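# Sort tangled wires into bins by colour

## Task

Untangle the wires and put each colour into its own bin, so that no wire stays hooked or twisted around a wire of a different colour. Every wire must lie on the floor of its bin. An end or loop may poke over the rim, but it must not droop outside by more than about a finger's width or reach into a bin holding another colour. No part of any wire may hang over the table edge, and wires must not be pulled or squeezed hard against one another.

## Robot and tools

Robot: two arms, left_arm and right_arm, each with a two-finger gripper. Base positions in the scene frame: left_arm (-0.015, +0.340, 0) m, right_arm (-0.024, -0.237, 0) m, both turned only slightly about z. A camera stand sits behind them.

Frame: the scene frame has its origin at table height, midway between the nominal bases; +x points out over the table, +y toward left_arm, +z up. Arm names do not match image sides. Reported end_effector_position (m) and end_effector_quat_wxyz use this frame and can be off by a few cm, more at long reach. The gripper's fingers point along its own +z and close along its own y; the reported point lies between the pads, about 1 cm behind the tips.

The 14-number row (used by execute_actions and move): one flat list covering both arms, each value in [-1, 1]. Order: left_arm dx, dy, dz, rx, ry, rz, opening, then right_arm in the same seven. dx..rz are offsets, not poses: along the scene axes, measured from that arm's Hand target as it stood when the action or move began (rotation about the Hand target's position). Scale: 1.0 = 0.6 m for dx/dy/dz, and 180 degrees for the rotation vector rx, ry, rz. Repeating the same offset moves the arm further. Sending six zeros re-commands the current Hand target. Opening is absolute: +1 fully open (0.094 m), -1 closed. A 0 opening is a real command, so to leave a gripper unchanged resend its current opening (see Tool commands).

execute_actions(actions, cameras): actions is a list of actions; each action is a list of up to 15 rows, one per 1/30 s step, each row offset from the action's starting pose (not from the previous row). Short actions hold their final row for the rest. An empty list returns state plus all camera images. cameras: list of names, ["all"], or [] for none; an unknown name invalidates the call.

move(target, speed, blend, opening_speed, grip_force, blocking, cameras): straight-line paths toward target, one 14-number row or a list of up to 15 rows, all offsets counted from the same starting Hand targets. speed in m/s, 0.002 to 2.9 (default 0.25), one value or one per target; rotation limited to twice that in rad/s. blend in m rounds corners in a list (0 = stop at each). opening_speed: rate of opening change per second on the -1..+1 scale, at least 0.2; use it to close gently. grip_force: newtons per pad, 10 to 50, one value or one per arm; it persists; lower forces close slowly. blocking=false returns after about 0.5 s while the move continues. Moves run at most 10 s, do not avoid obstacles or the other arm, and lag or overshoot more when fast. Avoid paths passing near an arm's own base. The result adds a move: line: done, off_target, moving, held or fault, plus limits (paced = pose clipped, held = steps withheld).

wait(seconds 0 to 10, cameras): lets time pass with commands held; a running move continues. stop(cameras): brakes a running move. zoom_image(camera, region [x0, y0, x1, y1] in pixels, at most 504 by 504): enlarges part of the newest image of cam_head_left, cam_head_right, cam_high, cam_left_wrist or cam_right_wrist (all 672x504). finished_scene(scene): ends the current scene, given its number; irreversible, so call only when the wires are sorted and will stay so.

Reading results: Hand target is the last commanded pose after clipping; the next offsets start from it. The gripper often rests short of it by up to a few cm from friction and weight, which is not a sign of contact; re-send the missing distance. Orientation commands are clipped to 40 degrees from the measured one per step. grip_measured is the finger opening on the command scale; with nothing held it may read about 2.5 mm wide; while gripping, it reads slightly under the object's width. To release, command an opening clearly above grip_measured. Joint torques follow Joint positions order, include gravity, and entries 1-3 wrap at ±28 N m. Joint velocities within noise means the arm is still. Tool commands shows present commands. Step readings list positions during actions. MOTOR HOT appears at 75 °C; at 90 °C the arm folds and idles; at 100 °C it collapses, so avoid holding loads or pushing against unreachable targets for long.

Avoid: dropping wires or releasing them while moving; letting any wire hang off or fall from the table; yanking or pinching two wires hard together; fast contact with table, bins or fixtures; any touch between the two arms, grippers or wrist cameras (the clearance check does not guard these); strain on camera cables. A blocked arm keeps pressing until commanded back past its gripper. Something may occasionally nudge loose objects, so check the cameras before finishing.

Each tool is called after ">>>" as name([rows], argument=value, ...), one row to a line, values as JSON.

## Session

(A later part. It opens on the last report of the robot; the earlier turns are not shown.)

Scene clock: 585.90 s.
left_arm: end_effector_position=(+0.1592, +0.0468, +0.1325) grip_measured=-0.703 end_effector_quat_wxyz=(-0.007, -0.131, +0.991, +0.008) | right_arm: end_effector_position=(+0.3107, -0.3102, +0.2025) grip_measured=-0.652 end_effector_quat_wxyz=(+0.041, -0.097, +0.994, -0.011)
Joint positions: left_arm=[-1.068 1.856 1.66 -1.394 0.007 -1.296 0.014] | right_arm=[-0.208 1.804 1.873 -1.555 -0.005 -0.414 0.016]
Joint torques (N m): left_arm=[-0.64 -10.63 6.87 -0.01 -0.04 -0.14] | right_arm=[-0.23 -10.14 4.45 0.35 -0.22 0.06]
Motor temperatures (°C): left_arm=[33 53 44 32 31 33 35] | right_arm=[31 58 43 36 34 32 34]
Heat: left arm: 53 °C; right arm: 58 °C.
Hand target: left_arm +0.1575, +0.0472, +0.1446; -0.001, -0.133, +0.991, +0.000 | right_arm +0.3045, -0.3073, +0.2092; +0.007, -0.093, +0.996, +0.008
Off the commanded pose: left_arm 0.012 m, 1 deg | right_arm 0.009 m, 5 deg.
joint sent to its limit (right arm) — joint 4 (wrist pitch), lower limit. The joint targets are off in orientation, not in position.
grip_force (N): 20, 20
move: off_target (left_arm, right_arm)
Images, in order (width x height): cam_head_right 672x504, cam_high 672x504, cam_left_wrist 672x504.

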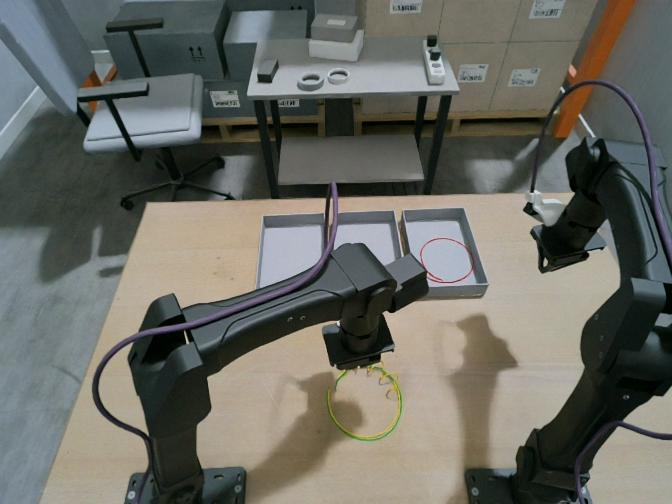

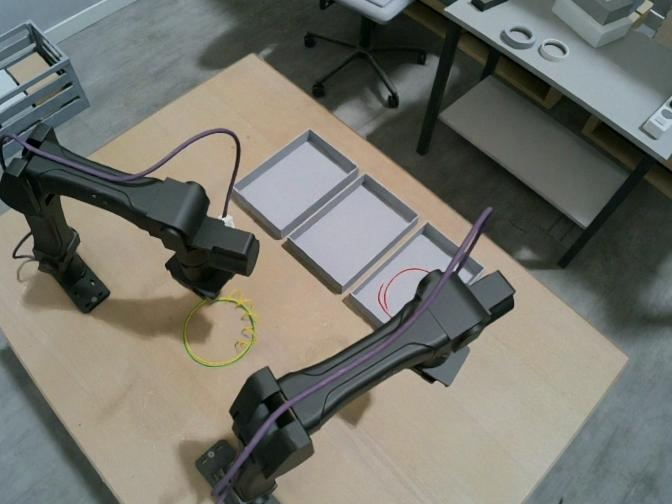

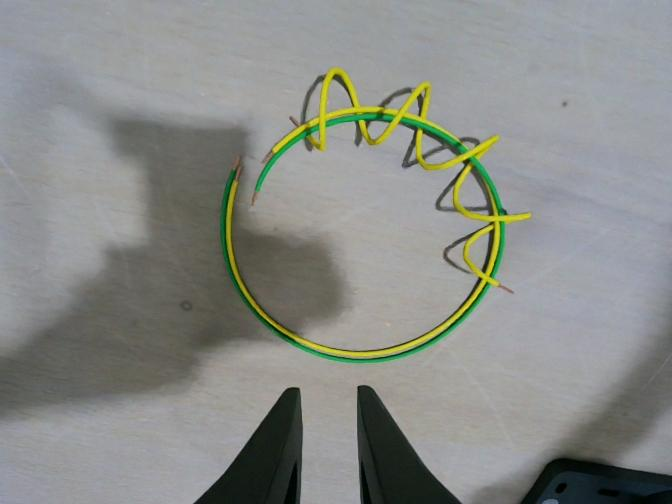

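>>> zoom_image(camera="cam_left_wrist", region=[210, 230, 500, 380])

>>> zoom_image(camera="cam_left_wrist", region=[400, 120, 550, 300])

>>> zoom_image(camera="cam_left_wrist", region=[210, 90, 390, 250])

Scaled by 1.738 from the camera's 672x504 image, which has a finer 960x720 frame.

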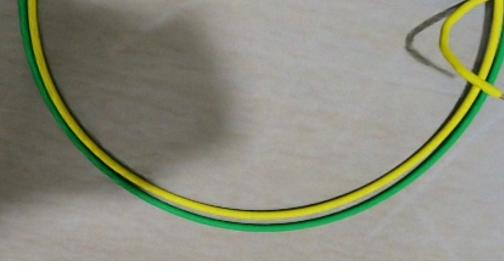

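Scaled by 2.800 from the camera's 672x504 image, which has a finer 960x720 frame.

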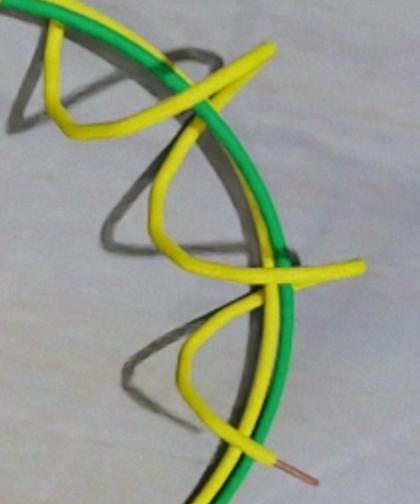

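Scaled by 2.800 from the camera's 672x504 image, which has a finer 960x720 frame.

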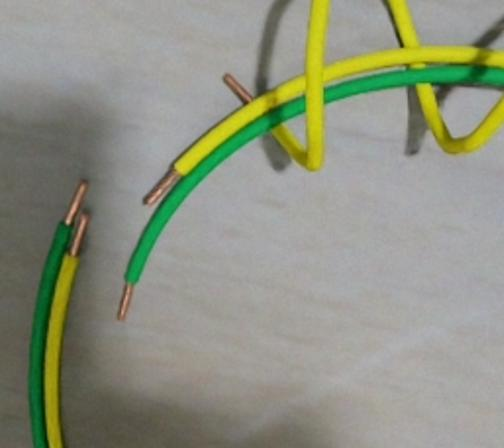

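>>> move([
  [0.005,0.083,-0.165,0,0,-0.083,-0.6,0,0,0,0,0,0,-0.65],
], speed=0.12, cameras=["cam_left_wrist"])

Scene clock: 610.37 s.
left_arm: end_effector_position=(+0.1574, +0.0965, +0.0427) grip_measured=-0.603 end_effector_quat_wxyz=(-0.010, -0.003, +1.000, +0.008) | right_arm: end_effector_position=(+0.3107, -0.3102, +0.2025) grip_measured=-0.652 end_effector_quat_wxyz=(+0.041, -0.097, +0.994, -0.011)
Joint positions: left_arm=[-0.988 1.752 1.168 -1.012 0.007 -0.959 0.019] | right_arm=[-0.208 1.804 1.873 -1.555 -0.005 -0.414 0.016]
Joint torques (N m): left_arm=[0.55 -9.54 4.52 0.33 -0.03 0.01] | right_arm=[-0.24 -10.14 4.44 0.35 -0.21 0.06]
Motor temperatures (°C): left_arm=[33 49 45 32 31 33 35] | right_arm=[31 52 41 35 34 32 34]
Heat: left arm: 49 °C; right arm: 52 °C.
Hand target: left_arm +0.1604, +0.0970, +0.0456; -0.001, -0.003, +1.000, +0.000 | right_arm +0.3045, -0.3073, +0.2092; +0.007, -0.093, +0.996, +0.008
Off the commanded pose: left_arm 0.004 m, 1 deg | right_arm 0.009 m, 5 deg.
joint sent to its limit (right arm) — joint 4 (wrist pitch), lower limit. The joint targets are off in orientation, not in position.
grip_force (N): 20, 20
move: off_target (right_arm)
Images, in order (width x height): cam_left_wrist 672x504.

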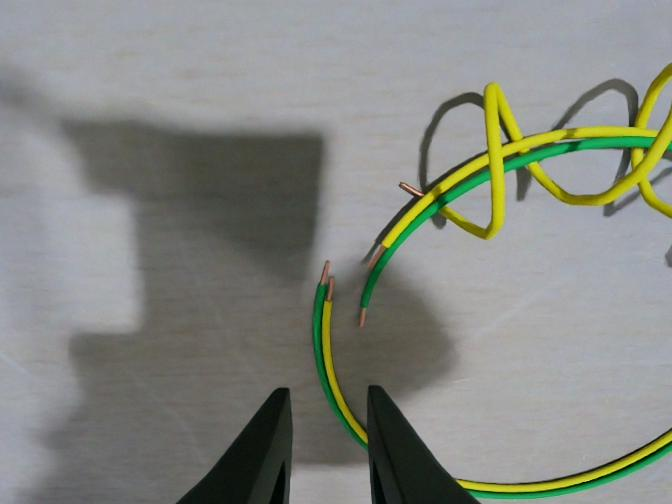

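>>> move([
  [0.0275,0.0015,-0.02,0,0,0,-0.7,0,0,0,0,0,0,-0.65],
  [0.0275,0.0015,-0.062,0,0,0,-0.7,0,0,0,0,0,0,-0.65],
], speed=0.06, cameras=["cam_left_wrist"])

>>> zoom_image(camera="cam_left_wrist", region=[250, 330, 420, 480])

Scene clock: 621.67 s.
left_arm: end_effector_position=(+0.1755, +0.0953, +0.0148) grip_measured=-0.697 end_effector_quat_wxyz=(-0.001, -0.003, +1.000, -0.005) | right_arm: end_effector_position=(+0.3107, -0.3102, +0.2025) grip_measured=-0.652 end_effector_quat_wxyz=(+0.041, -0.097, +0.994, -0.011)
Joint positions: left_arm=[-0.942 1.806 1.115 -0.873 0.007 -0.914 0.014] | right_arm=[-0.208 1.804 1.873 -1.555 -0.005 -0.414 0.016]
Joint torques (N m): left_arm=[0.46 -6.8 4.33 0.37 -0.02 0] | right_arm=[-0.24 -10.14 4.44 0.35 -0.21 0.07]
Heat: left arm: 50 °C; right arm: 51 °C.
Hand target: left_arm +0.1769, +0.0979, +0.0083; -0.001, -0.003, +1.000, +0.000 | right_arm +0.3045, -0.3073, +0.2092; +0.007, -0.093, +0.996, +0.008
Off the commanded pose: left_arm 0.007 m, 1 deg | right_arm 0.009 m, 5 deg.
joint sent to its limit (right arm) — joint 4 (wrist pitch), lower limit. The joint targets are off in orientation, not in position.
grip_force (N): 20, 20
move: off_target (right_arm)
Images, in order (width x height): cam_left_wrist 672x504.

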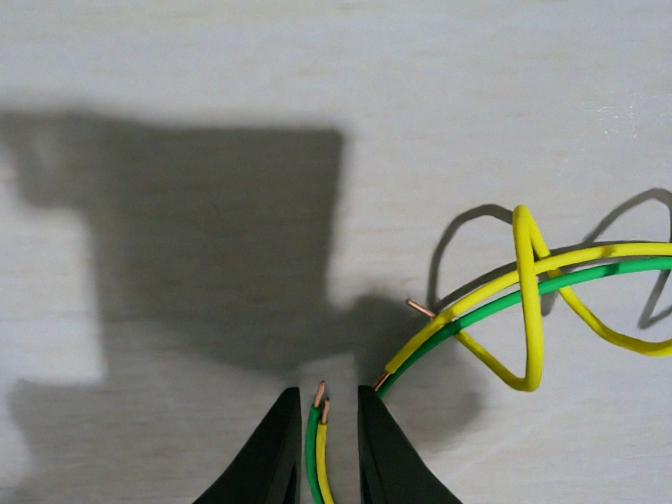

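Scaled by 2.965 from the camera's 672x504 image, which has a finer 960x720 frame.

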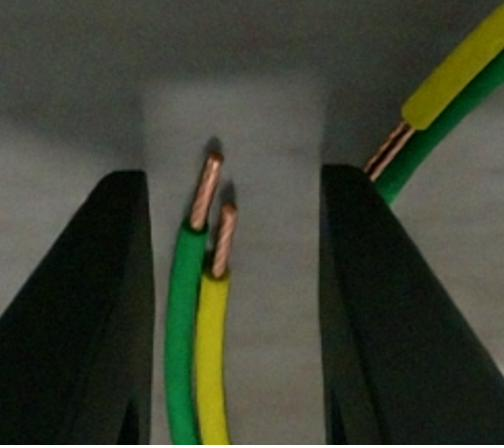

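>>> move([
  [0.012,0.01,0.005,0,0,0,-0.7,0,0,0,0,0,0,-0.65],
  [0.012,0.01,-0.017,0,0,0,-0.7,0,0,0,0,0,0,-0.65],
], speed=0.06, cameras=["cam_left_wrist"])

>>> zoom_image(camera="cam_left_wrist", region=[250, 330, 420, 480])

Scene clock: 633.90 s.
left_arm: end_effector_position=(+0.1824, +0.1016, +0.0062) grip_measured=-0.697 end_effector_quat_wxyz=(-0.001, -0.003, +1.000, -0.004) | right_arm: end_effector_position=(+0.3107, -0.3102, +0.2025) grip_measured=-0.652 end_effector_quat_wxyz=(+0.041, -0.097, +0.994, -0.011)
Joint positions: left_arm=[-0.912 1.821 1.096 -0.84 0.007 -0.884 0.014] | right_arm=[-0.208 1.804 1.873 -1.555 -0.005 -0.414 0.016]
Joint torques (N m): left_arm=[0.61 -6.58 4.15 0.46 -0.02 0.07] | right_arm=[-0.24 -10.15 4.45 0.35 -0.21 0.06]
Heat: left arm: 48 °C; right arm: 50 °C.
Hand target: left_arm +0.1843, +0.1038, -0.0018; -0.001, -0.003, +1.000, +0.000 | right_arm +0.3045, -0.3073, +0.2092; +0.007, -0.093, +0.996, +0.008
Off the commanded pose: left_arm 0.009 m, 0 deg | right_arm 0.009 m, 5 deg.
joint sent to its limit (right arm) — joint 4 (wrist pitch), lower limit. The joint targets are off in orientation, not in position.
grip_force (N): 20, 20
move: off_target (right_arm)
Images, in order (width x height): cam_left_wrist 672x504.

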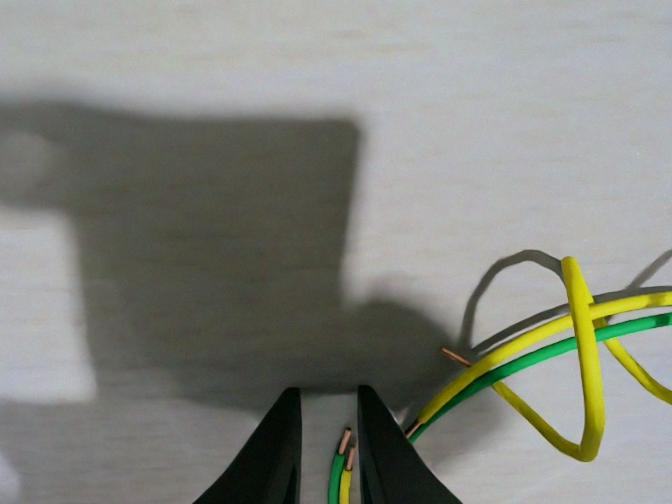

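Scaled by 2.965 from the camera's 672x504 image, which has a finer 960x720 frame.

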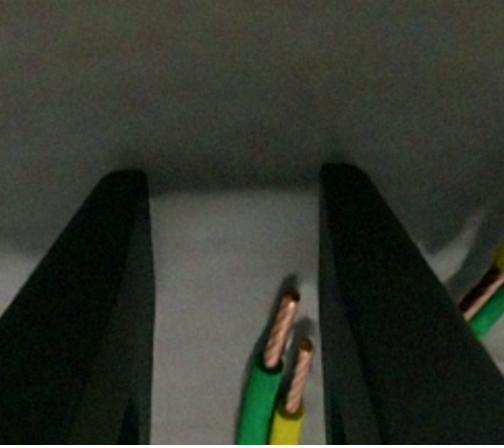

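>>> move([
  [-0.008,-0.003,0.035,0,0,0,-0.7,0,0,0,0,0,0,-0.65],
  [-0.0125,-0.004,0.0,0,0,0,-0.7,0,0,0,0,0,0,-0.65],
], speed=0.06, cameras=["cam_left_wrist"])

>>> zoom_image(camera="cam_left_wrist", region=[250, 330, 420, 480])

Scene clock: 648.57 s.
left_arm: end_effector_position=(+0.1779, +0.1023, +0.0059) grip_measured=-0.697 end_effector_quat_wxyz=(-0.004, -0.002, +1.000, -0.001) | right_arm: end_effector_position=(+0.3107, -0.3102, +0.2025) grip_measured=-0.652 end_effector_quat_wxyz=(+0.041, -0.097, +0.994, -0.011)
Joint positions: left_arm=[-0.922 1.817 1.09 -0.846 0.007 -0.892 0.014] | right_arm=[-0.208 1.804 1.873 -1.555 -0.005 -0.414 0.016]
Joint torques (N m): left_arm=[-0.75 -6.87 3.73 0.51 -0.01 -0.1] | right_arm=[-0.24 -10.13 4.44 0.35 -0.22 0.06]
Heat: left arm: 46 °C; right arm: 50 °C.
Hand target: left_arm +0.1767, +0.1014, -0.0018; -0.001, -0.003, +1.000, +0.000 | right_arm +0.3045, -0.3073, +0.2092; +0.007, -0.093, +0.996, +0.008
Off the commanded pose: left_arm 0.008 m, 0 deg | right_arm 0.009 m, 5 deg.
joint sent to its limit (right arm) — joint 4 (wrist pitch), lower limit. The joint targets are off in orientation, not in position.
grip_force (N): 20, 20
move: off_target (right_arm)
Images, in order (width x height): cam_left_wrist 672x504.

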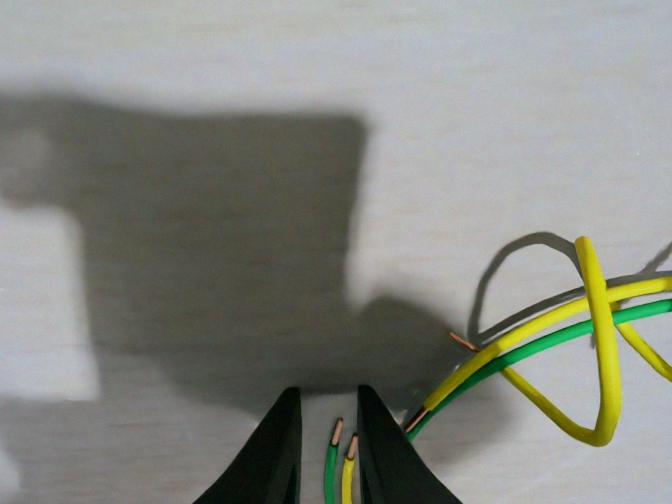

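Scaled by 2.965 from the camera's 672x504 image, which has a finer 960x720 frame.

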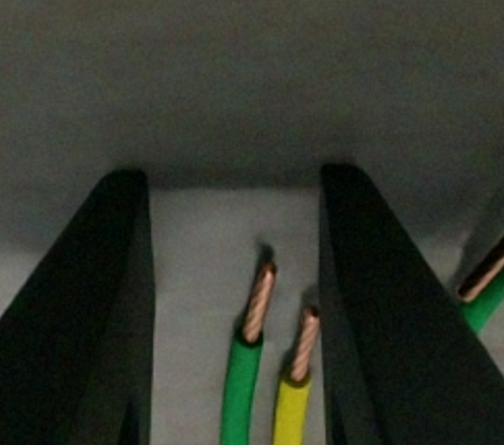

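>>> move([
  [-0.004,0.003,0.035,0,0,0,-0.7,0,0,0,0,0,0,-0.65],
  [-0.0085,0.003,0.0,0,0,0,-0.7,0,0,0,0,0,0,-0.65],
], speed=0.06, cameras=["cam_left_wrist"])

>>> zoom_image(camera="cam_left_wrist", region=[250, 330, 420, 480])

Scene clock: 659.23 s.
left_arm: end_effector_position=(+0.1732, +0.1031, +0.0059) grip_measured=-0.697 end_effector_quat_wxyz=(-0.003, -0.002, +1.000, -0.003) | right_arm: end_effector_position=(+0.3107, -0.3102, +0.2025) grip_measured=-0.652 end_effector_quat_wxyz=(+0.041, -0.097, +0.994, -0.011)
Joint positions: left_arm=[-0.932 1.802 1.069 -0.838 0.008 -0.901 0.014] | right_arm=[-0.208 1.804 1.873 -1.555 -0.005 -0.414 0.016]
Joint torques (N m): left_arm=[-0.57 -6.89 3.6 0.52 -0.02 -0.07] | right_arm=[-0.24 -10.15 4.45 0.35 -0.21 0.07]
Heat: left arm: 46 °C; right arm: 50 °C.
Hand target: left_arm +0.1716, +0.1032, -0.0018; -0.001, -0.003, +1.000, +0.000 | right_arm +0.3045, -0.3073, +0.2092; +0.007, -0.093, +0.996, +0.008
Off the commanded pose: left_arm 0.008 m, 0 deg | right_arm 0.009 m, 5 deg.
joint sent to its limit (right arm) — joint 4 (wrist pitch), lower limit. The joint targets are off in orientation, not in position.
grip_force (N): 20, 20
move: off_target (right_arm)
Images, in order (width x height): cam_left_wrist 672x504.

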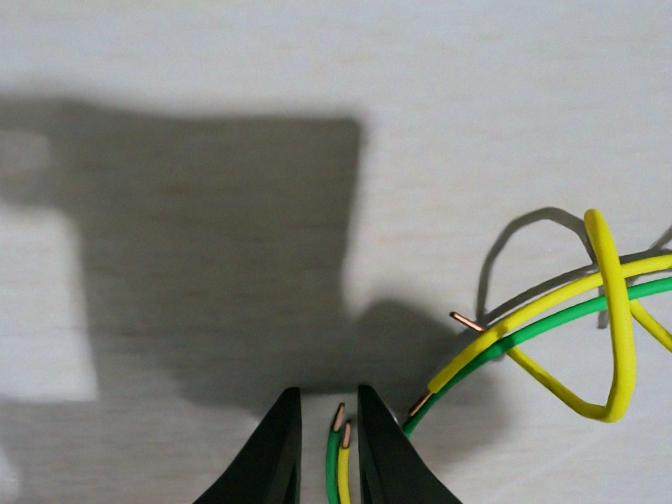

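Scaled by 2.965 from the camera's 672x504 image, which has a finer 960x720 frame.

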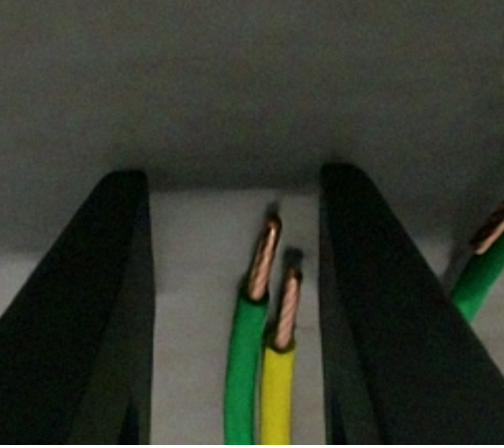

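>>> move([
  [0,0,0,0,0,0,-1,0,0,0,0,0,0,-0.65],
], speed=0.06, opening_speed=0.4, cameras=["cam_left_wrist"])

>>> zoom_image(camera="cam_left_wrist", region=[250, 330, 420, 480])

Scene clock: 666.07 s.
left_arm: end_effector_position=(+0.1734, +0.1033, +0.0058) grip_measured=-0.924 end_effector_quat_wxyz=(-0.002, -0.002, +1.000, -0.002) | right_arm: end_effector_position=(+0.3107, -0.3102, +0.2025) grip_measured=-0.652 end_effector_quat_wxyz=(+0.041, -0.097, +0.994, -0.011)
Joint positions: left_arm=[-0.932 1.802 1.069 -0.838 0.006 -0.902 0.004] | right_arm=[-0.208 1.804 1.873 -1.555 -0.005 -0.414 0.016]
Joint torques (N m): left_arm=[-0.58 -6.94 3.67 0.49 0.01 -0.11] | right_arm=[-0.23 -10.14 4.44 0.36 -0.21 0.06]
Heat: left arm: 46 °C; right arm: 50 °C.
Hand target: left_arm +0.1715, +0.1032, -0.0018; -0.001, -0.003, +1.000, +0.000 | right_arm +0.3045, -0.3073, +0.2092; +0.007, -0.093, +0.996, +0.008
Off the commanded pose: left_arm 0.008 m, 0 deg | right_arm 0.009 m, 5 deg.
joint sent to its limit (right arm) — joint 4 (wrist pitch), lower limit. The joint targets are off in orientation, not in position.
grip_force (N): 20, 20
move: off_target (right_arm)
Images, in order (width x height): cam_left_wrist 672x504.

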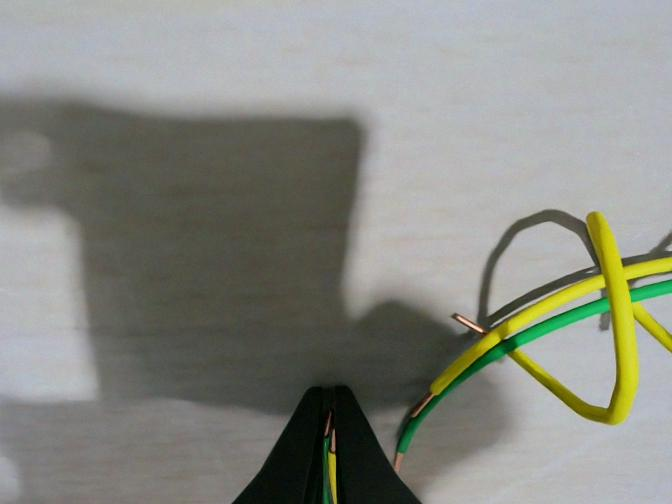

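Scaled by 2.965 from the camera's 672x504 image, which has a finer 960x720 frame.

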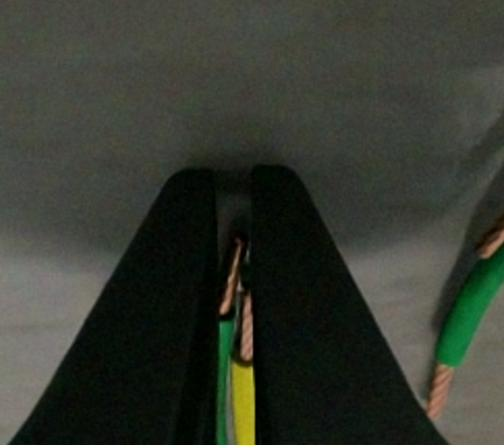

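>>> move([
  [0,0,0,0,0,0,-0.7,0,0,0,0,0,0,-0.65],
  [-0.01,0,0.035,0,0,0,-0.7,0,0,0,0,0,0,-0.65],
  [-0.024,0.002,0.0,0,0,0.03,-0.7,0,0,0,0,0,0,-0.65],
  [-0.024,0.002,0.0,0,0,0.03,-1,0,0,0,0,0,0,-0.65],
], speed=0.06, opening_speed=0.5, cameras=["cam_left_wrist"])

>>> zoom_image(camera="cam_left_wrist", region=[250, 330, 420, 480])

Scene clock: 696.63 s.
left_arm: end_effector_position=(+0.1595, +0.1042, +0.0054) grip_measured=-0.893 end_effector_quat_wxyz=(-0.004, -0.050, +0.999, +0.000) | right_arm: end_effector_position=(+0.3107, -0.3102, +0.2025) grip_measured=-0.652 end_effector_quat_wxyz=(+0.041, -0.097, +0.994, -0.011)
Joint positions: left_arm=[-0.967 1.775 1.034 -0.834 0.007 -1.032 0.005] | right_arm=[-0.208 1.804 1.873 -1.555 -0.005 -0.414 0.016]
Joint torques (N m): left_arm=[-0.95 -6.97 3.12 0.56 -0.04 -0.14] | right_arm=[-0.24 -10.14 4.45 0.35 -0.21 0.06]
Heat: left arm: 46 °C; right arm: 50 °C.
Hand target: left_arm +0.1571, +0.1044, -0.0019; -0.001, -0.050, +0.999, +0.000 | right_arm +0.3045, -0.3073, +0.2092; +0.007, -0.093, +0.996, +0.008
Off the commanded pose: left_arm 0.008 m, 0 deg | right_arm 0.009 m, 5 deg.
joint sent to its limit (right arm) — joint 4 (wrist pitch), lower limit. The joint targets are off in orientation, not in position.
grip_force (N): 20, 20
move: off_target (right_arm)
Images, in order (width x height): cam_left_wrist 672x504.

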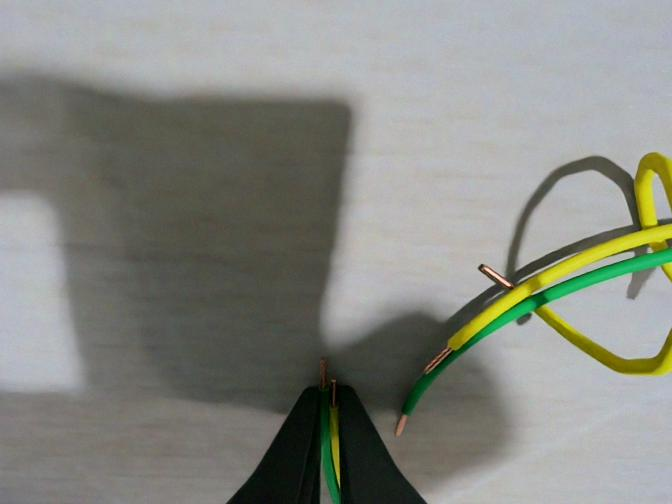

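Scaled by 2.965 from the camera's 672x504 image, which has a finer 960x720 frame.

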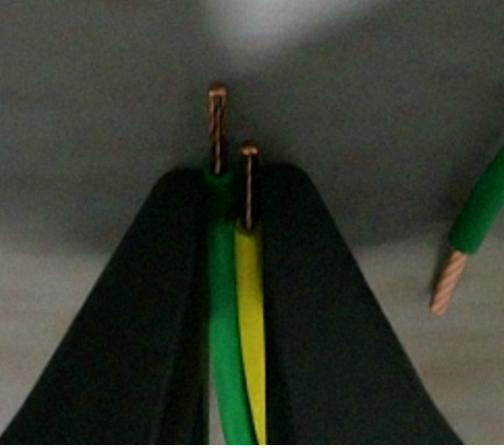

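>>> move([
  [0,0,0.035,0,0,0,-1,0,0,0,0,0,0,-0.65],
  [0.082,0.015,0.07,0,0,-0.167,-1,0,0,0,0,0,0,-0.65],
  [0.16,0.005,0.11,0,0,-0.333,-1,0,0,0,0,0,0,-0.65],
  [0.15,0.08,0.085,0,0,-0.333,-1,0,0,0,0,0,0,-0.65],
  [0.15,0.12,0.075,0,0,-0.333,-1,0,0,0,0,0,0,-0.65],
], speed=0.07, blend=[0.01,0.01,0.02,0.01,0], cameras=["cam_left_wrist","cam_head_right","cam_high"])

>>> zoom_image(camera="cam_head_right", region=[300, 320, 430, 460])

Scene clock: 714.97 s.
left_arm: end_effector_position=(+0.2448, +0.1761, +0.0396) grip_measured=-0.895 end_effector_quat_wxyz=(-0.015, +0.453, +0.891, +0.001) | right_arm: end_effector_position=(+0.3107, -0.3102, +0.2025) grip_measured=-0.652 end_effector_quat_wxyz=(+0.041, -0.097, +0.994, -0.011)
Joint positions: left_arm=[-0.6 1.792 1.203 -1.012 0.001 0.375 0.005] | right_arm=[-0.208 1.804 1.873 -1.555 -0.005 -0.414 0.016]
Joint torques (N m): left_arm=[0.31 -10.06 4.3 0.27 0.01 0.08] | right_arm=[-0.24 -10.14 4.44 0.35 -0.21 0.06]
Heat: left arm: 47 °C; right arm: 50 °C.
Hand target: left_arm +0.2472, +0.1764, +0.0432; -0.001, +0.456, +0.890, +0.000 | right_arm +0.3045, -0.3073, +0.2092; +0.007, -0.093, +0.996, +0.008
Off the commanded pose: left_arm 0.004 m, 2 deg | right_arm 0.009 m, 5 deg.
joint sent to its limit (right arm) — joint 4 (wrist pitch), lower limit. The joint targets are off in orientation, not in position.
grip_force (N): 20, 20
move: off_target (right_arm)
Images, in order (width x height): cam_head_right 672x504, cam_high 672x504, cam_left_wrist 672x504.

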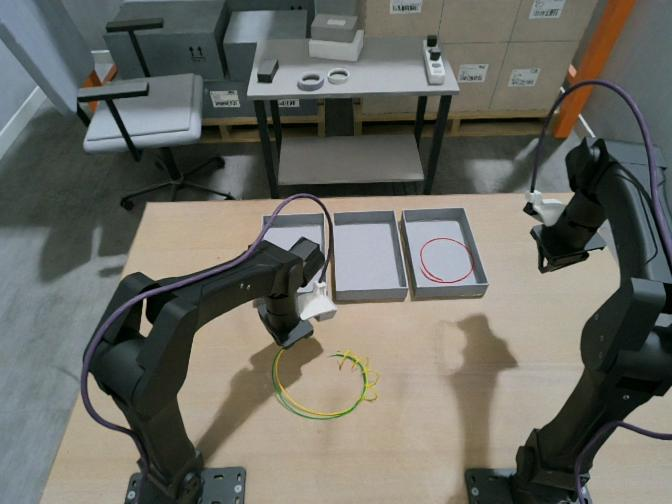

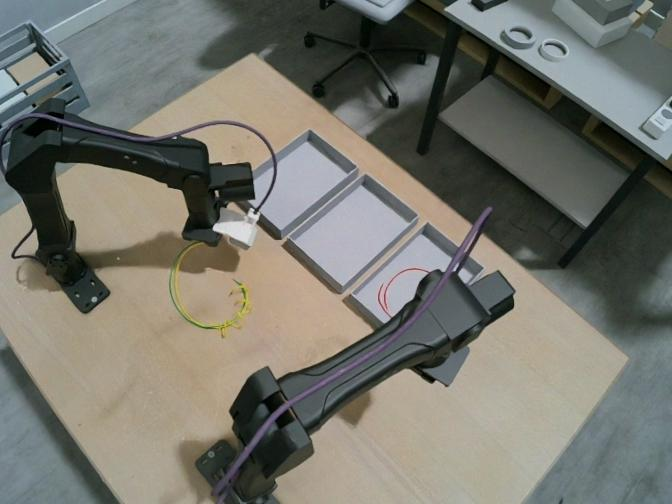

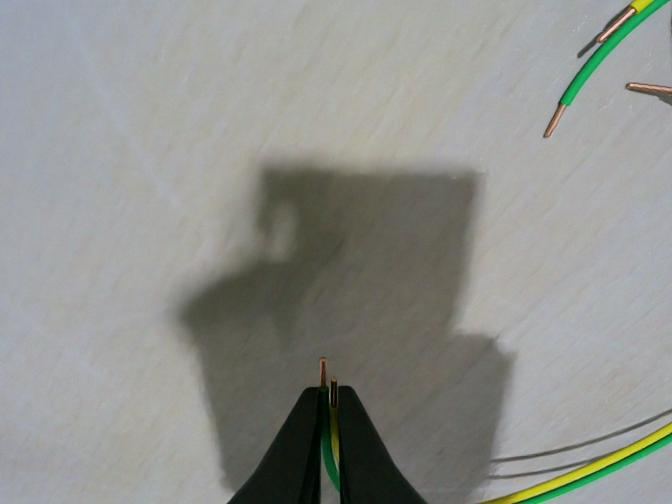

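Scaled by 3.600 from the camera's 672x504 image, which has a finer 960x720 frame.

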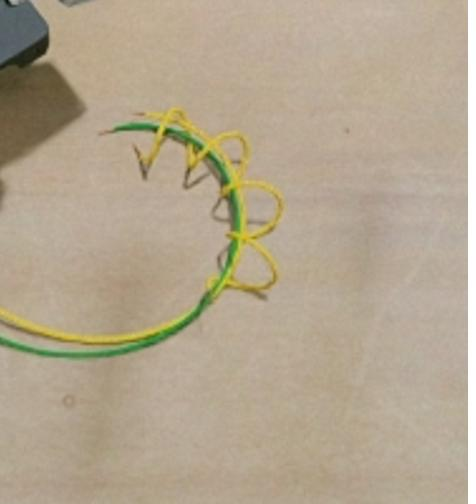

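>>> move([
  [0,0,0,0,0,0,-1,-0.174,0.48,-0.15,0,0,0.44,-0.6],
], speed=0.18, cameras=["cam_right_wrist","cam_head_right"])

Scene clock: 734.60 s.
left_arm: end_effector_position=(+0.2449, +0.1761, +0.0396) grip_measured=-0.895 end_effector_quat_wxyz=(-0.015, +0.453, +0.891, +0.001) | right_arm: end_effector_position=(+0.1961, -0.0274, +0.1180) grip_measured=-0.602 end_effector_quat_wxyz=(+0.009, +0.703, -0.712, -0.004)
Joint positions: left_arm=[-0.6 1.792 1.203 -1.012 0.001 0.375 0.005] | right_arm=[0.766 1.712 1.426 -1.304 -0.007 -0.803 0.019]
Joint torques (N m): left_arm=[0.29 -9.91 4.21 0.32 0.01 0.05] | right_arm=[0.2 -5.67 7.41 0.34 -0.21 -0.08]
Heat: left arm: 50 °C; right arm: 49 °C.
Hand target: left_arm +0.2472, +0.1764, +0.0432; -0.001, +0.456, +0.890, +0.000 | right_arm +0.2002, -0.0194, +0.1192; +0.000, +0.706, -0.708, -0.010
Off the commanded pose: left_arm 0.004 m, 2 deg | right_arm 0.009 m, 1 deg.
grip_force (N): 20, 20
move: done
Images, in order (width x height): cam_head_right 672x504, cam_right_wrist 672x504.

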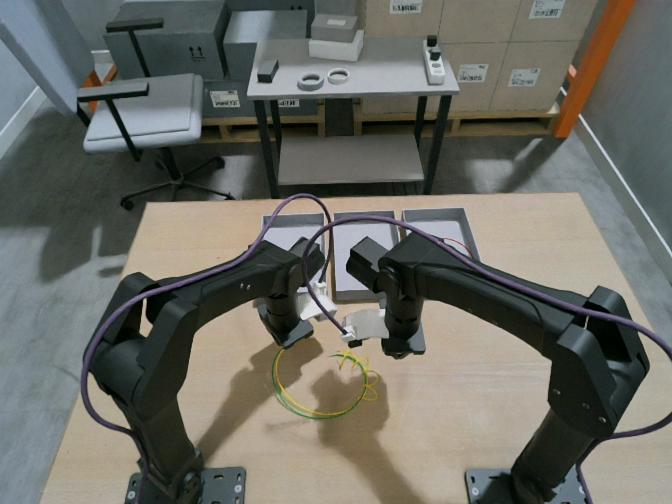

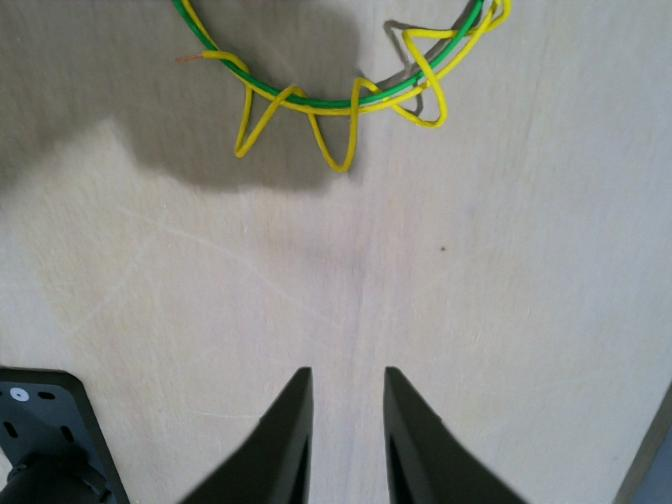

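>>> move([
  [0,0,0,0,0,0,-1,-0.0087,0.042,-0.13,0,0,0.0,-0.6],
], speed=0.1, cameras=["cam_right_wrist"])

Scene clock: 753.20 s.
left_arm: end_effector_position=(+0.2449, +0.1761, +0.0396) grip_measured=-0.895 end_effector_quat_wxyz=(-0.015, +0.453, +0.891, +0.001) | right_arm: end_effector_position=(+0.1990, +0.0039, +0.0480) grip_measured=-0.602 end_effector_quat_wxyz=(-0.006, +0.706, -0.708, -0.004)
Joint positions: left_arm=[-0.6 1.792 1.203 -1.012 0.001 0.375 0.005] | right_arm=[0.83 1.819 1.273 -1.012 -0.007 -0.75 0.019]
Joint torques (N m): left_arm=[0.35 -9.85 4.44 0.32 0.01 0.05] | right_arm=[0.44 -6.49 4.59 0.44 -0.21 0.06]
Motor temperatures (°C): left_arm=[33 51 44 32 31 33 35] | right_arm=[31 47 42 35 34 32 34]
Heat: left arm: 51 °C; right arm: 47 °C.
Hand target: left_arm +0.2472, +0.1764, +0.0432; -0.001, +0.456, +0.890, +0.000 | right_arm +0.1949, +0.0058, +0.0412; +0.000, +0.706, -0.708, -0.010
Off the commanded pose: left_arm 0.004 m, 2 deg | right_arm 0.008 m, 1 deg.
grip_force (N): 20, 20
move: done
Images, in order (width x height): cam_right_wrist 672x504.

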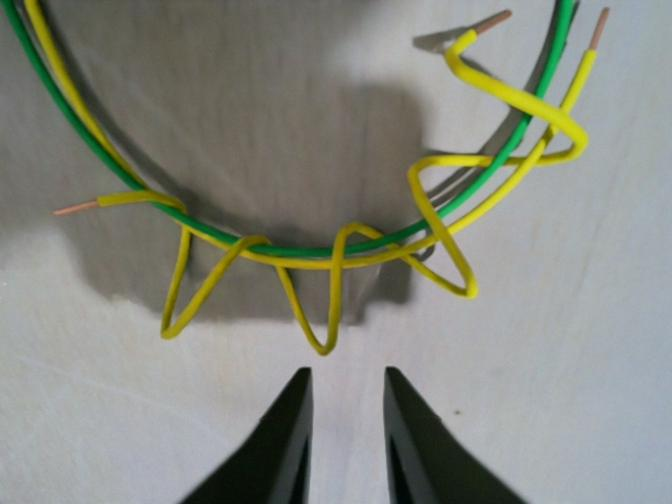

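>>> move([
  [0,0,0,0,0,0,-1,-0.011,0.004,-0.01,0,0,0.0,-0.55],
  [0,0,0,0,0,0,-1,-0.011,0.004,-0.045,0,0,0.0,-0.55],
], speed=0.06, cameras=["cam_right_wrist"])

Scene clock: 768.80 s.
left_arm: end_effector_position=(+0.2449, +0.1761, +0.0396) grip_measured=-0.895 end_effector_quat_wxyz=(-0.015, +0.453, +0.891, +0.001) | right_arm: end_effector_position=(+0.1933, +0.0070, +0.0220) grip_measured=-0.552 end_effector_quat_wxyz=(-0.008, +0.706, -0.708, -0.004)
Joint positions: left_arm=[-0.6 1.792 1.203 -1.012 0.001 0.375 0.005] | right_arm=[0.849 1.845 1.197 -0.906 -0.007 -0.729 0.021]
Joint torques (N m): left_arm=[0.46 -9.88 4.59 0.32 0.02 0.03] | right_arm=[0.53 -6.32 4.29 0.44 -0.21 0.05]
Heat: left arm: 52 °C; right arm: 47 °C.
Hand target: left_arm +0.2472, +0.1764, +0.0432; -0.001, +0.456, +0.890, +0.000 | right_arm +0.1882, +0.0082, +0.0142; +0.000, +0.706, -0.708, -0.010
Off the commanded pose: left_arm 0.004 m, 2 deg | right_arm 0.009 m, 1 deg.
grip_force (N): 20, 20
move: done
Images, in order (width x height): cam_right_wrist 672x504.

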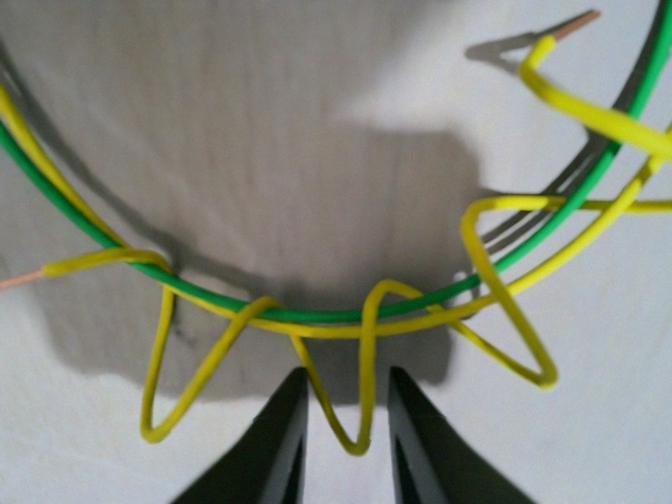

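>>> move([
  [0,0,0,0,0,0,-1,0,0,0,0,0,0.0,-1],
], speed=0.06, opening_speed=0.5)

>>> move([
  [-0.06,0.12,0.0,0,0,0,-1,0,0,0,0,0,0.0,-1],
], speed=0.04, cameras=["cam_right_wrist","cam_left_wrist","cam_head_right"])

Scene clock: 777.27 s.
left_arm: end_effector_position=(+0.2449, +0.1761, +0.0396) grip_measured=-0.895 end_effector_quat_wxyz=(-0.015, +0.453, +0.891, +0.001) | right_arm: end_effector_position=(+0.1934, +0.0072, +0.0220) grip_measured=-0.937 end_effector_quat_wxyz=(-0.008, +0.706, -0.708, -0.004)
Joint positions: left_arm=[-0.6 1.792 1.203 -1.012 0.001 0.375 0.005] | right_arm=[0.849 1.845 1.197 -0.905 -0.008 -0.729 0.003]
Joint torques (N m): left_arm=[0.38 -9.87 4.34 0.31 0.03 0.06] | right_arm=[0.51 -6.32 4.3 0.43 -0.21 0.06]
Heat: left arm: 52 °C; right arm: 45 °C.
Hand target: left_arm +0.2472, +0.1764, +0.0432; -0.001, +0.456, +0.890, +0.000 | right_arm +0.1882, +0.0082, +0.0142; +0.000, +0.706, -0.708, -0.010
Off the commanded pose: left_arm 0.004 m, 2 deg | right_arm 0.009 m, 1 deg.
grip_force (N): 20, 20
move: done

Scene clock: 779.80 s.
left_arm: end_effector_position=(+0.2098, +0.2470, +0.0421) grip_measured=-0.895 end_effector_quat_wxyz=(-0.011, +0.453, +0.891, -0.001) | right_arm: end_effector_position=(+0.1934, +0.0072, +0.0220) grip_measured=-0.937 end_effector_quat_wxyz=(-0.008, +0.706, -0.708, -0.004)
Joint positions: left_arm=[-0.43 1.547 0.942 -0.988 0.001 0.546 0.005] | right_arm=[0.849 1.845 1.197 -0.905 -0.008 -0.729 0.003]
Joint torques (N m): left_arm=[0.27 -7.25 4.42 0.33 0 0.07] | right_arm=[0.53 -6.31 4.31 0.44 -0.21 0.06]
Heat: left arm: 52 °C; right arm: 45 °C.
Hand target: left_arm +0.2111, +0.2484, +0.0432; -0.001, +0.456, +0.890, +0.000 | right_arm +0.1882, +0.0082, +0.0142; +0.000, +0.706, -0.708, -0.010
Off the commanded pose: left_arm 0.002 m, 1 deg | right_arm 0.009 m, 1 deg.
grip_force (N): 20, 20
move: done
Images, in order (width x height): cam_head_right 672x504, cam_left_wrist 672x504, cam_right_wrist 672x504.

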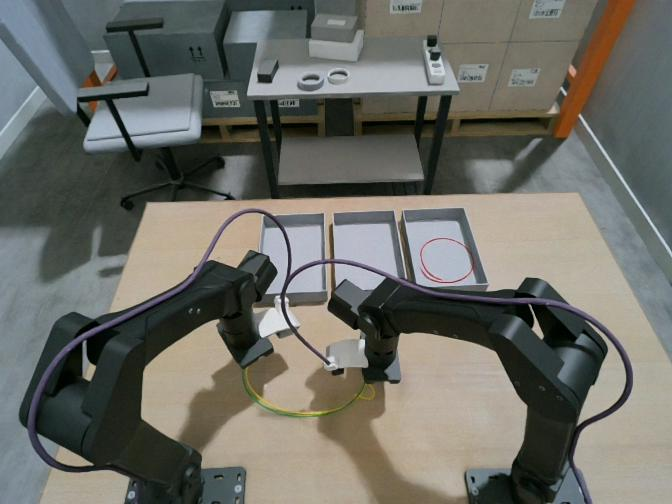

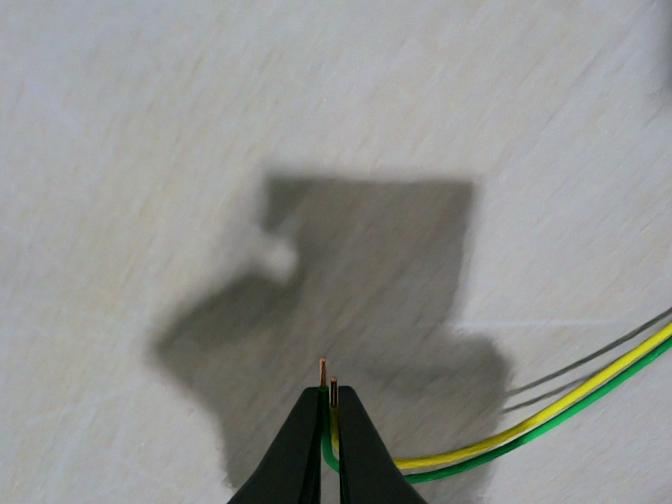

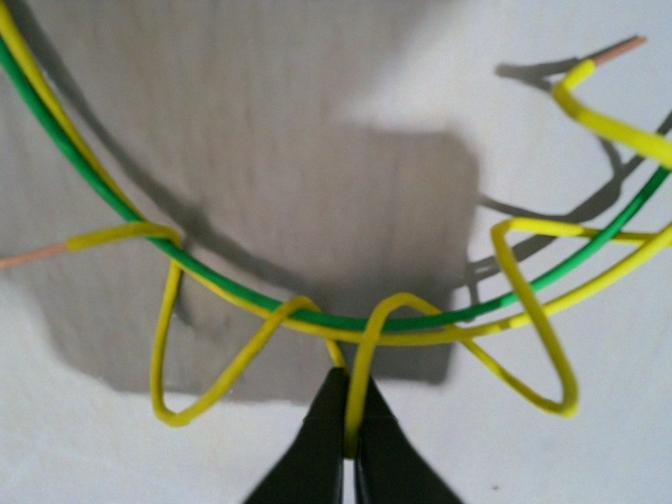

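>>> move([
  [-0.09,0.07,0.0,0,0,0,-1,0,0,0,0,0,0.0,-1],
], speed=0.04, cameras=["cam_right_wrist","cam_head_right"])

>>> zoom_image(camera="cam_head_right", region=[220, 340, 400, 460])

Scene clock: 789.73 s.
left_arm: end_effector_position=(+0.1640, +0.2865, +0.0437) grip_measured=-0.895 end_effector_quat_wxyz=(+0.007, +0.454, +0.891, +0.001) | right_arm: end_effector_position=(+0.1934, +0.0072, +0.0220) grip_measured=-0.937 end_effector_quat_wxyz=(-0.008, +0.706, -0.708, -0.004)
Joint positions: left_arm=[-0.329 1.277 0.726 -1.006 0.001 0.648 0.005] | right_arm=[0.849 1.845 1.197 -0.905 -0.008 -0.729 0.003]
Joint torques (N m): left_arm=[0.76 -4.62 4.44 0.04 0 0.08] | right_arm=[0.53 -6.31 4.3 0.43 -0.2 0.06]
Heat: left arm: 49 °C; right arm: 44 °C.
Hand target: left_arm +0.1571, +0.2904, +0.0431; -0.001, +0.456, +0.890, +0.000 | right_arm +0.1882, +0.0082, +0.0142; +0.000, +0.706, -0.708, -0.010
Off the commanded pose: left_arm 0.008 m, 1 deg | right_arm 0.009 m, 1 deg.
grip_force (N): 20, 20
move: done
Images, in order (width x height): cam_head_right 672x504, cam_right_wrist 672x504.

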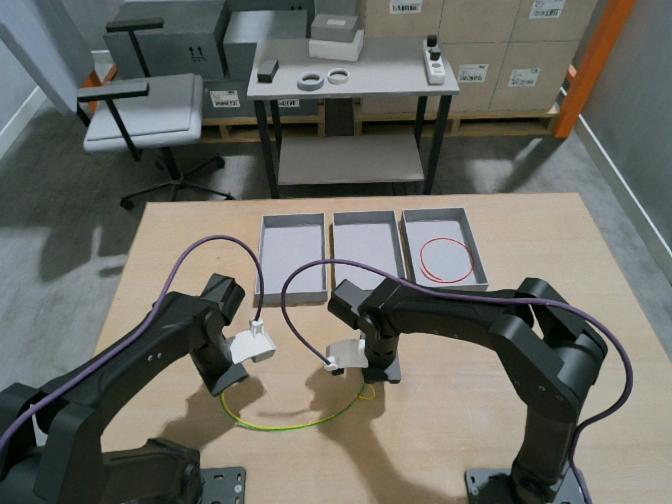

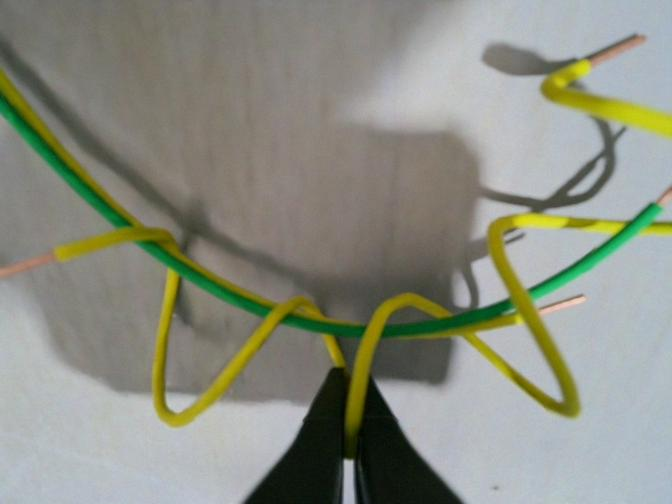

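Scaled by 2.800 from the camera's 672x504 image, which has a finer 960x720 frame.

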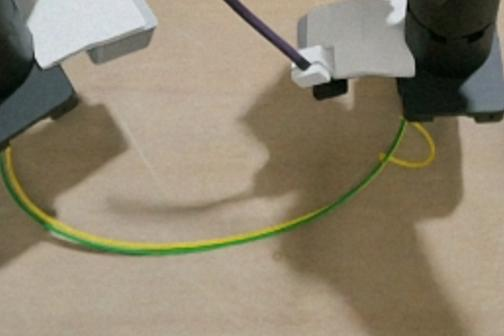

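>>> move([
  [0.1,0.17,0.0,0,0,0,-1,0,0,0,0,0,0.0,-1],
], speed=0.05, cameras=["cam_right_wrist","cam_head_right"])

>>> zoom_image(camera="cam_head_right", region=[190, 320, 400, 460])

Scene clock: 811.67 s.
left_arm: end_effector_position=(+0.2092, +0.3897, +0.0413) grip_measured=-0.895 end_effector_quat_wxyz=(-0.009, +0.453, +0.891, -0.004) | right_arm: end_effector_position=(+0.1934, +0.0072, +0.0220) grip_measured=-0.937 end_effector_quat_wxyz=(-0.008, +0.706, -0.708, -0.004)
Joint positions: left_arm=[0.175 1.493 0.888 -0.986 -0.005 1.15 0.005] | right_arm=[0.849 1.845 1.197 -0.905 -0.008 -0.729 0.003]
Joint torques (N m): left_arm=[0.53 -4.23 6.89 0.25 0.02 0.07] | right_arm=[0.53 -6.32 4.3 0.43 -0.2 0.06]
Motor temperatures (°C): left_arm=[33 45 44 32 31 33 35] | right_arm=[31 43 41 35 34 32 34]
Heat: left arm: 45 °C; right arm: 43 °C.
Hand target: left_arm +0.2172, +0.3924, +0.0432; -0.001, +0.456, +0.890, +0.000 | right_arm +0.1882, +0.0082, +0.0142; +0.000, +0.706, -0.708, -0.010
Off the commanded pose: left_arm 0.009 m, 1 deg | right_arm 0.009 m, 1 deg.
grip_force (N): 20, 20
move: done
Images, in order (width x height): cam_head_right 672x504, cam_right_wrist 672x504.

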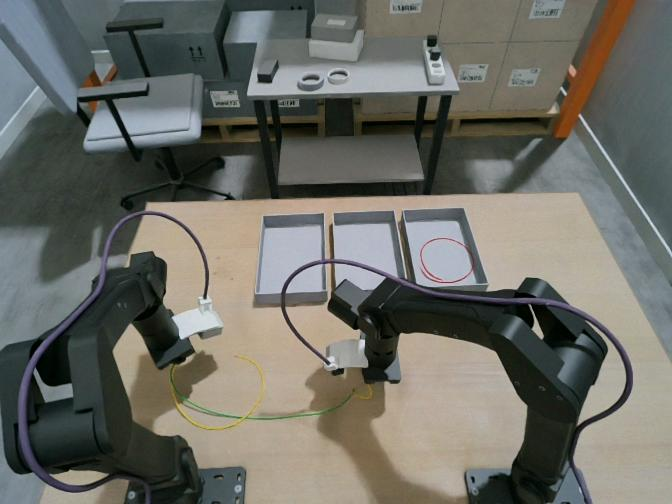

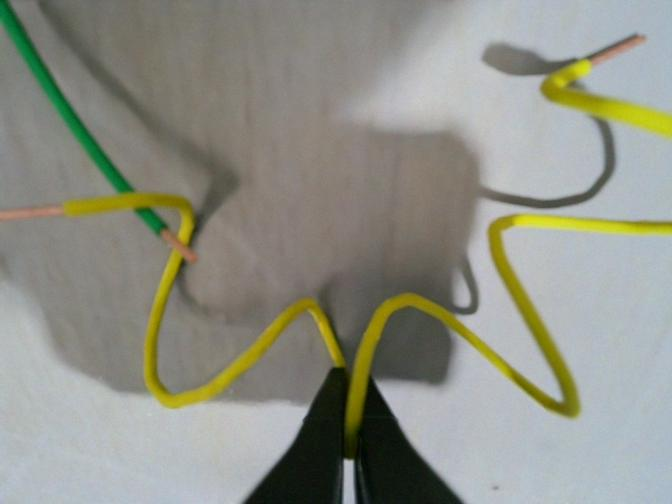

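Scaled by 2.400 from the camera's 672x504 image, which has a finer 960x720 frame.

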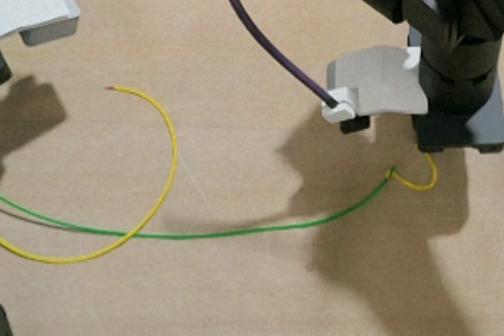

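>>> move([
  [0.04,0.05,-0.02,0,0,0,-1,0,0,0,0,0,0.0,-1],
], speed=0.03, cameras=["cam_right_wrist","cam_head_right"])

>>> zoom_image(camera="cam_head_right", region=[150, 320, 400, 460])

Scene clock: 823.53 s.
left_arm: end_effector_position=(+0.2333, +0.4186, +0.0303) grip_measured=-0.895 end_effector_quat_wxyz=(-0.008, +0.453, +0.891, -0.005) | right_arm: end_effector_position=(+0.1934, +0.0072, +0.0220) grip_measured=-0.937 end_effector_quat_wxyz=(-0.008, +0.706, -0.708, -0.004)
Joint positions: left_arm=[0.265 1.626 0.973 -0.936 -0.005 1.24 0.005] | right_arm=[0.849 1.845 1.197 -0.905 -0.008 -0.729 0.003]
Joint torques (N m): left_arm=[0.68 -5.37 6.41 0.36 0.08 0.11] | right_arm=[0.53 -6.32 4.3 0.43 -0.2 0.06]
Heat: left arm: 45 °C; right arm: 43 °C.
Hand target: left_arm +0.2412, +0.4224, +0.0312; -0.001, +0.456, +0.890, +0.000 | right_arm +0.1882, +0.0082, +0.0142; +0.000, +0.706, -0.708, -0.010
Off the commanded pose: left_arm 0.009 m, 1 deg | right_arm 0.009 m, 1 deg.
grip_force (N): 20, 20
move: done
Images, in order (width x height): cam_head_right 672x504, cam_right_wrist 672x504.

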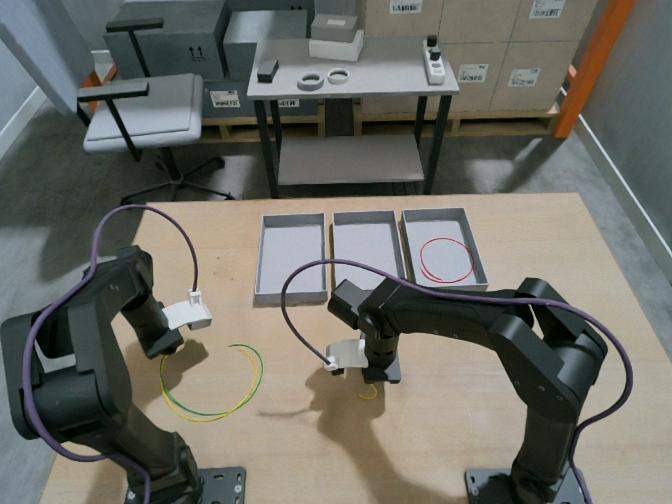

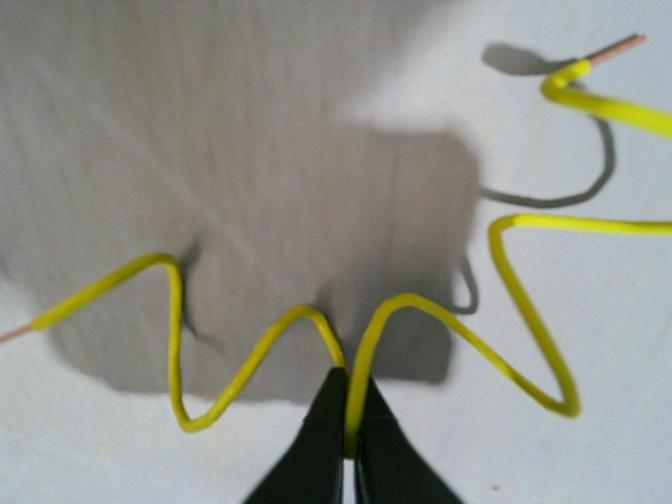

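Scaled by 2.016 from the camera's 672x504 image, which has a finer 960x720 frame.

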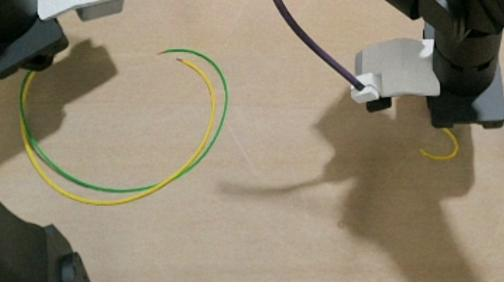

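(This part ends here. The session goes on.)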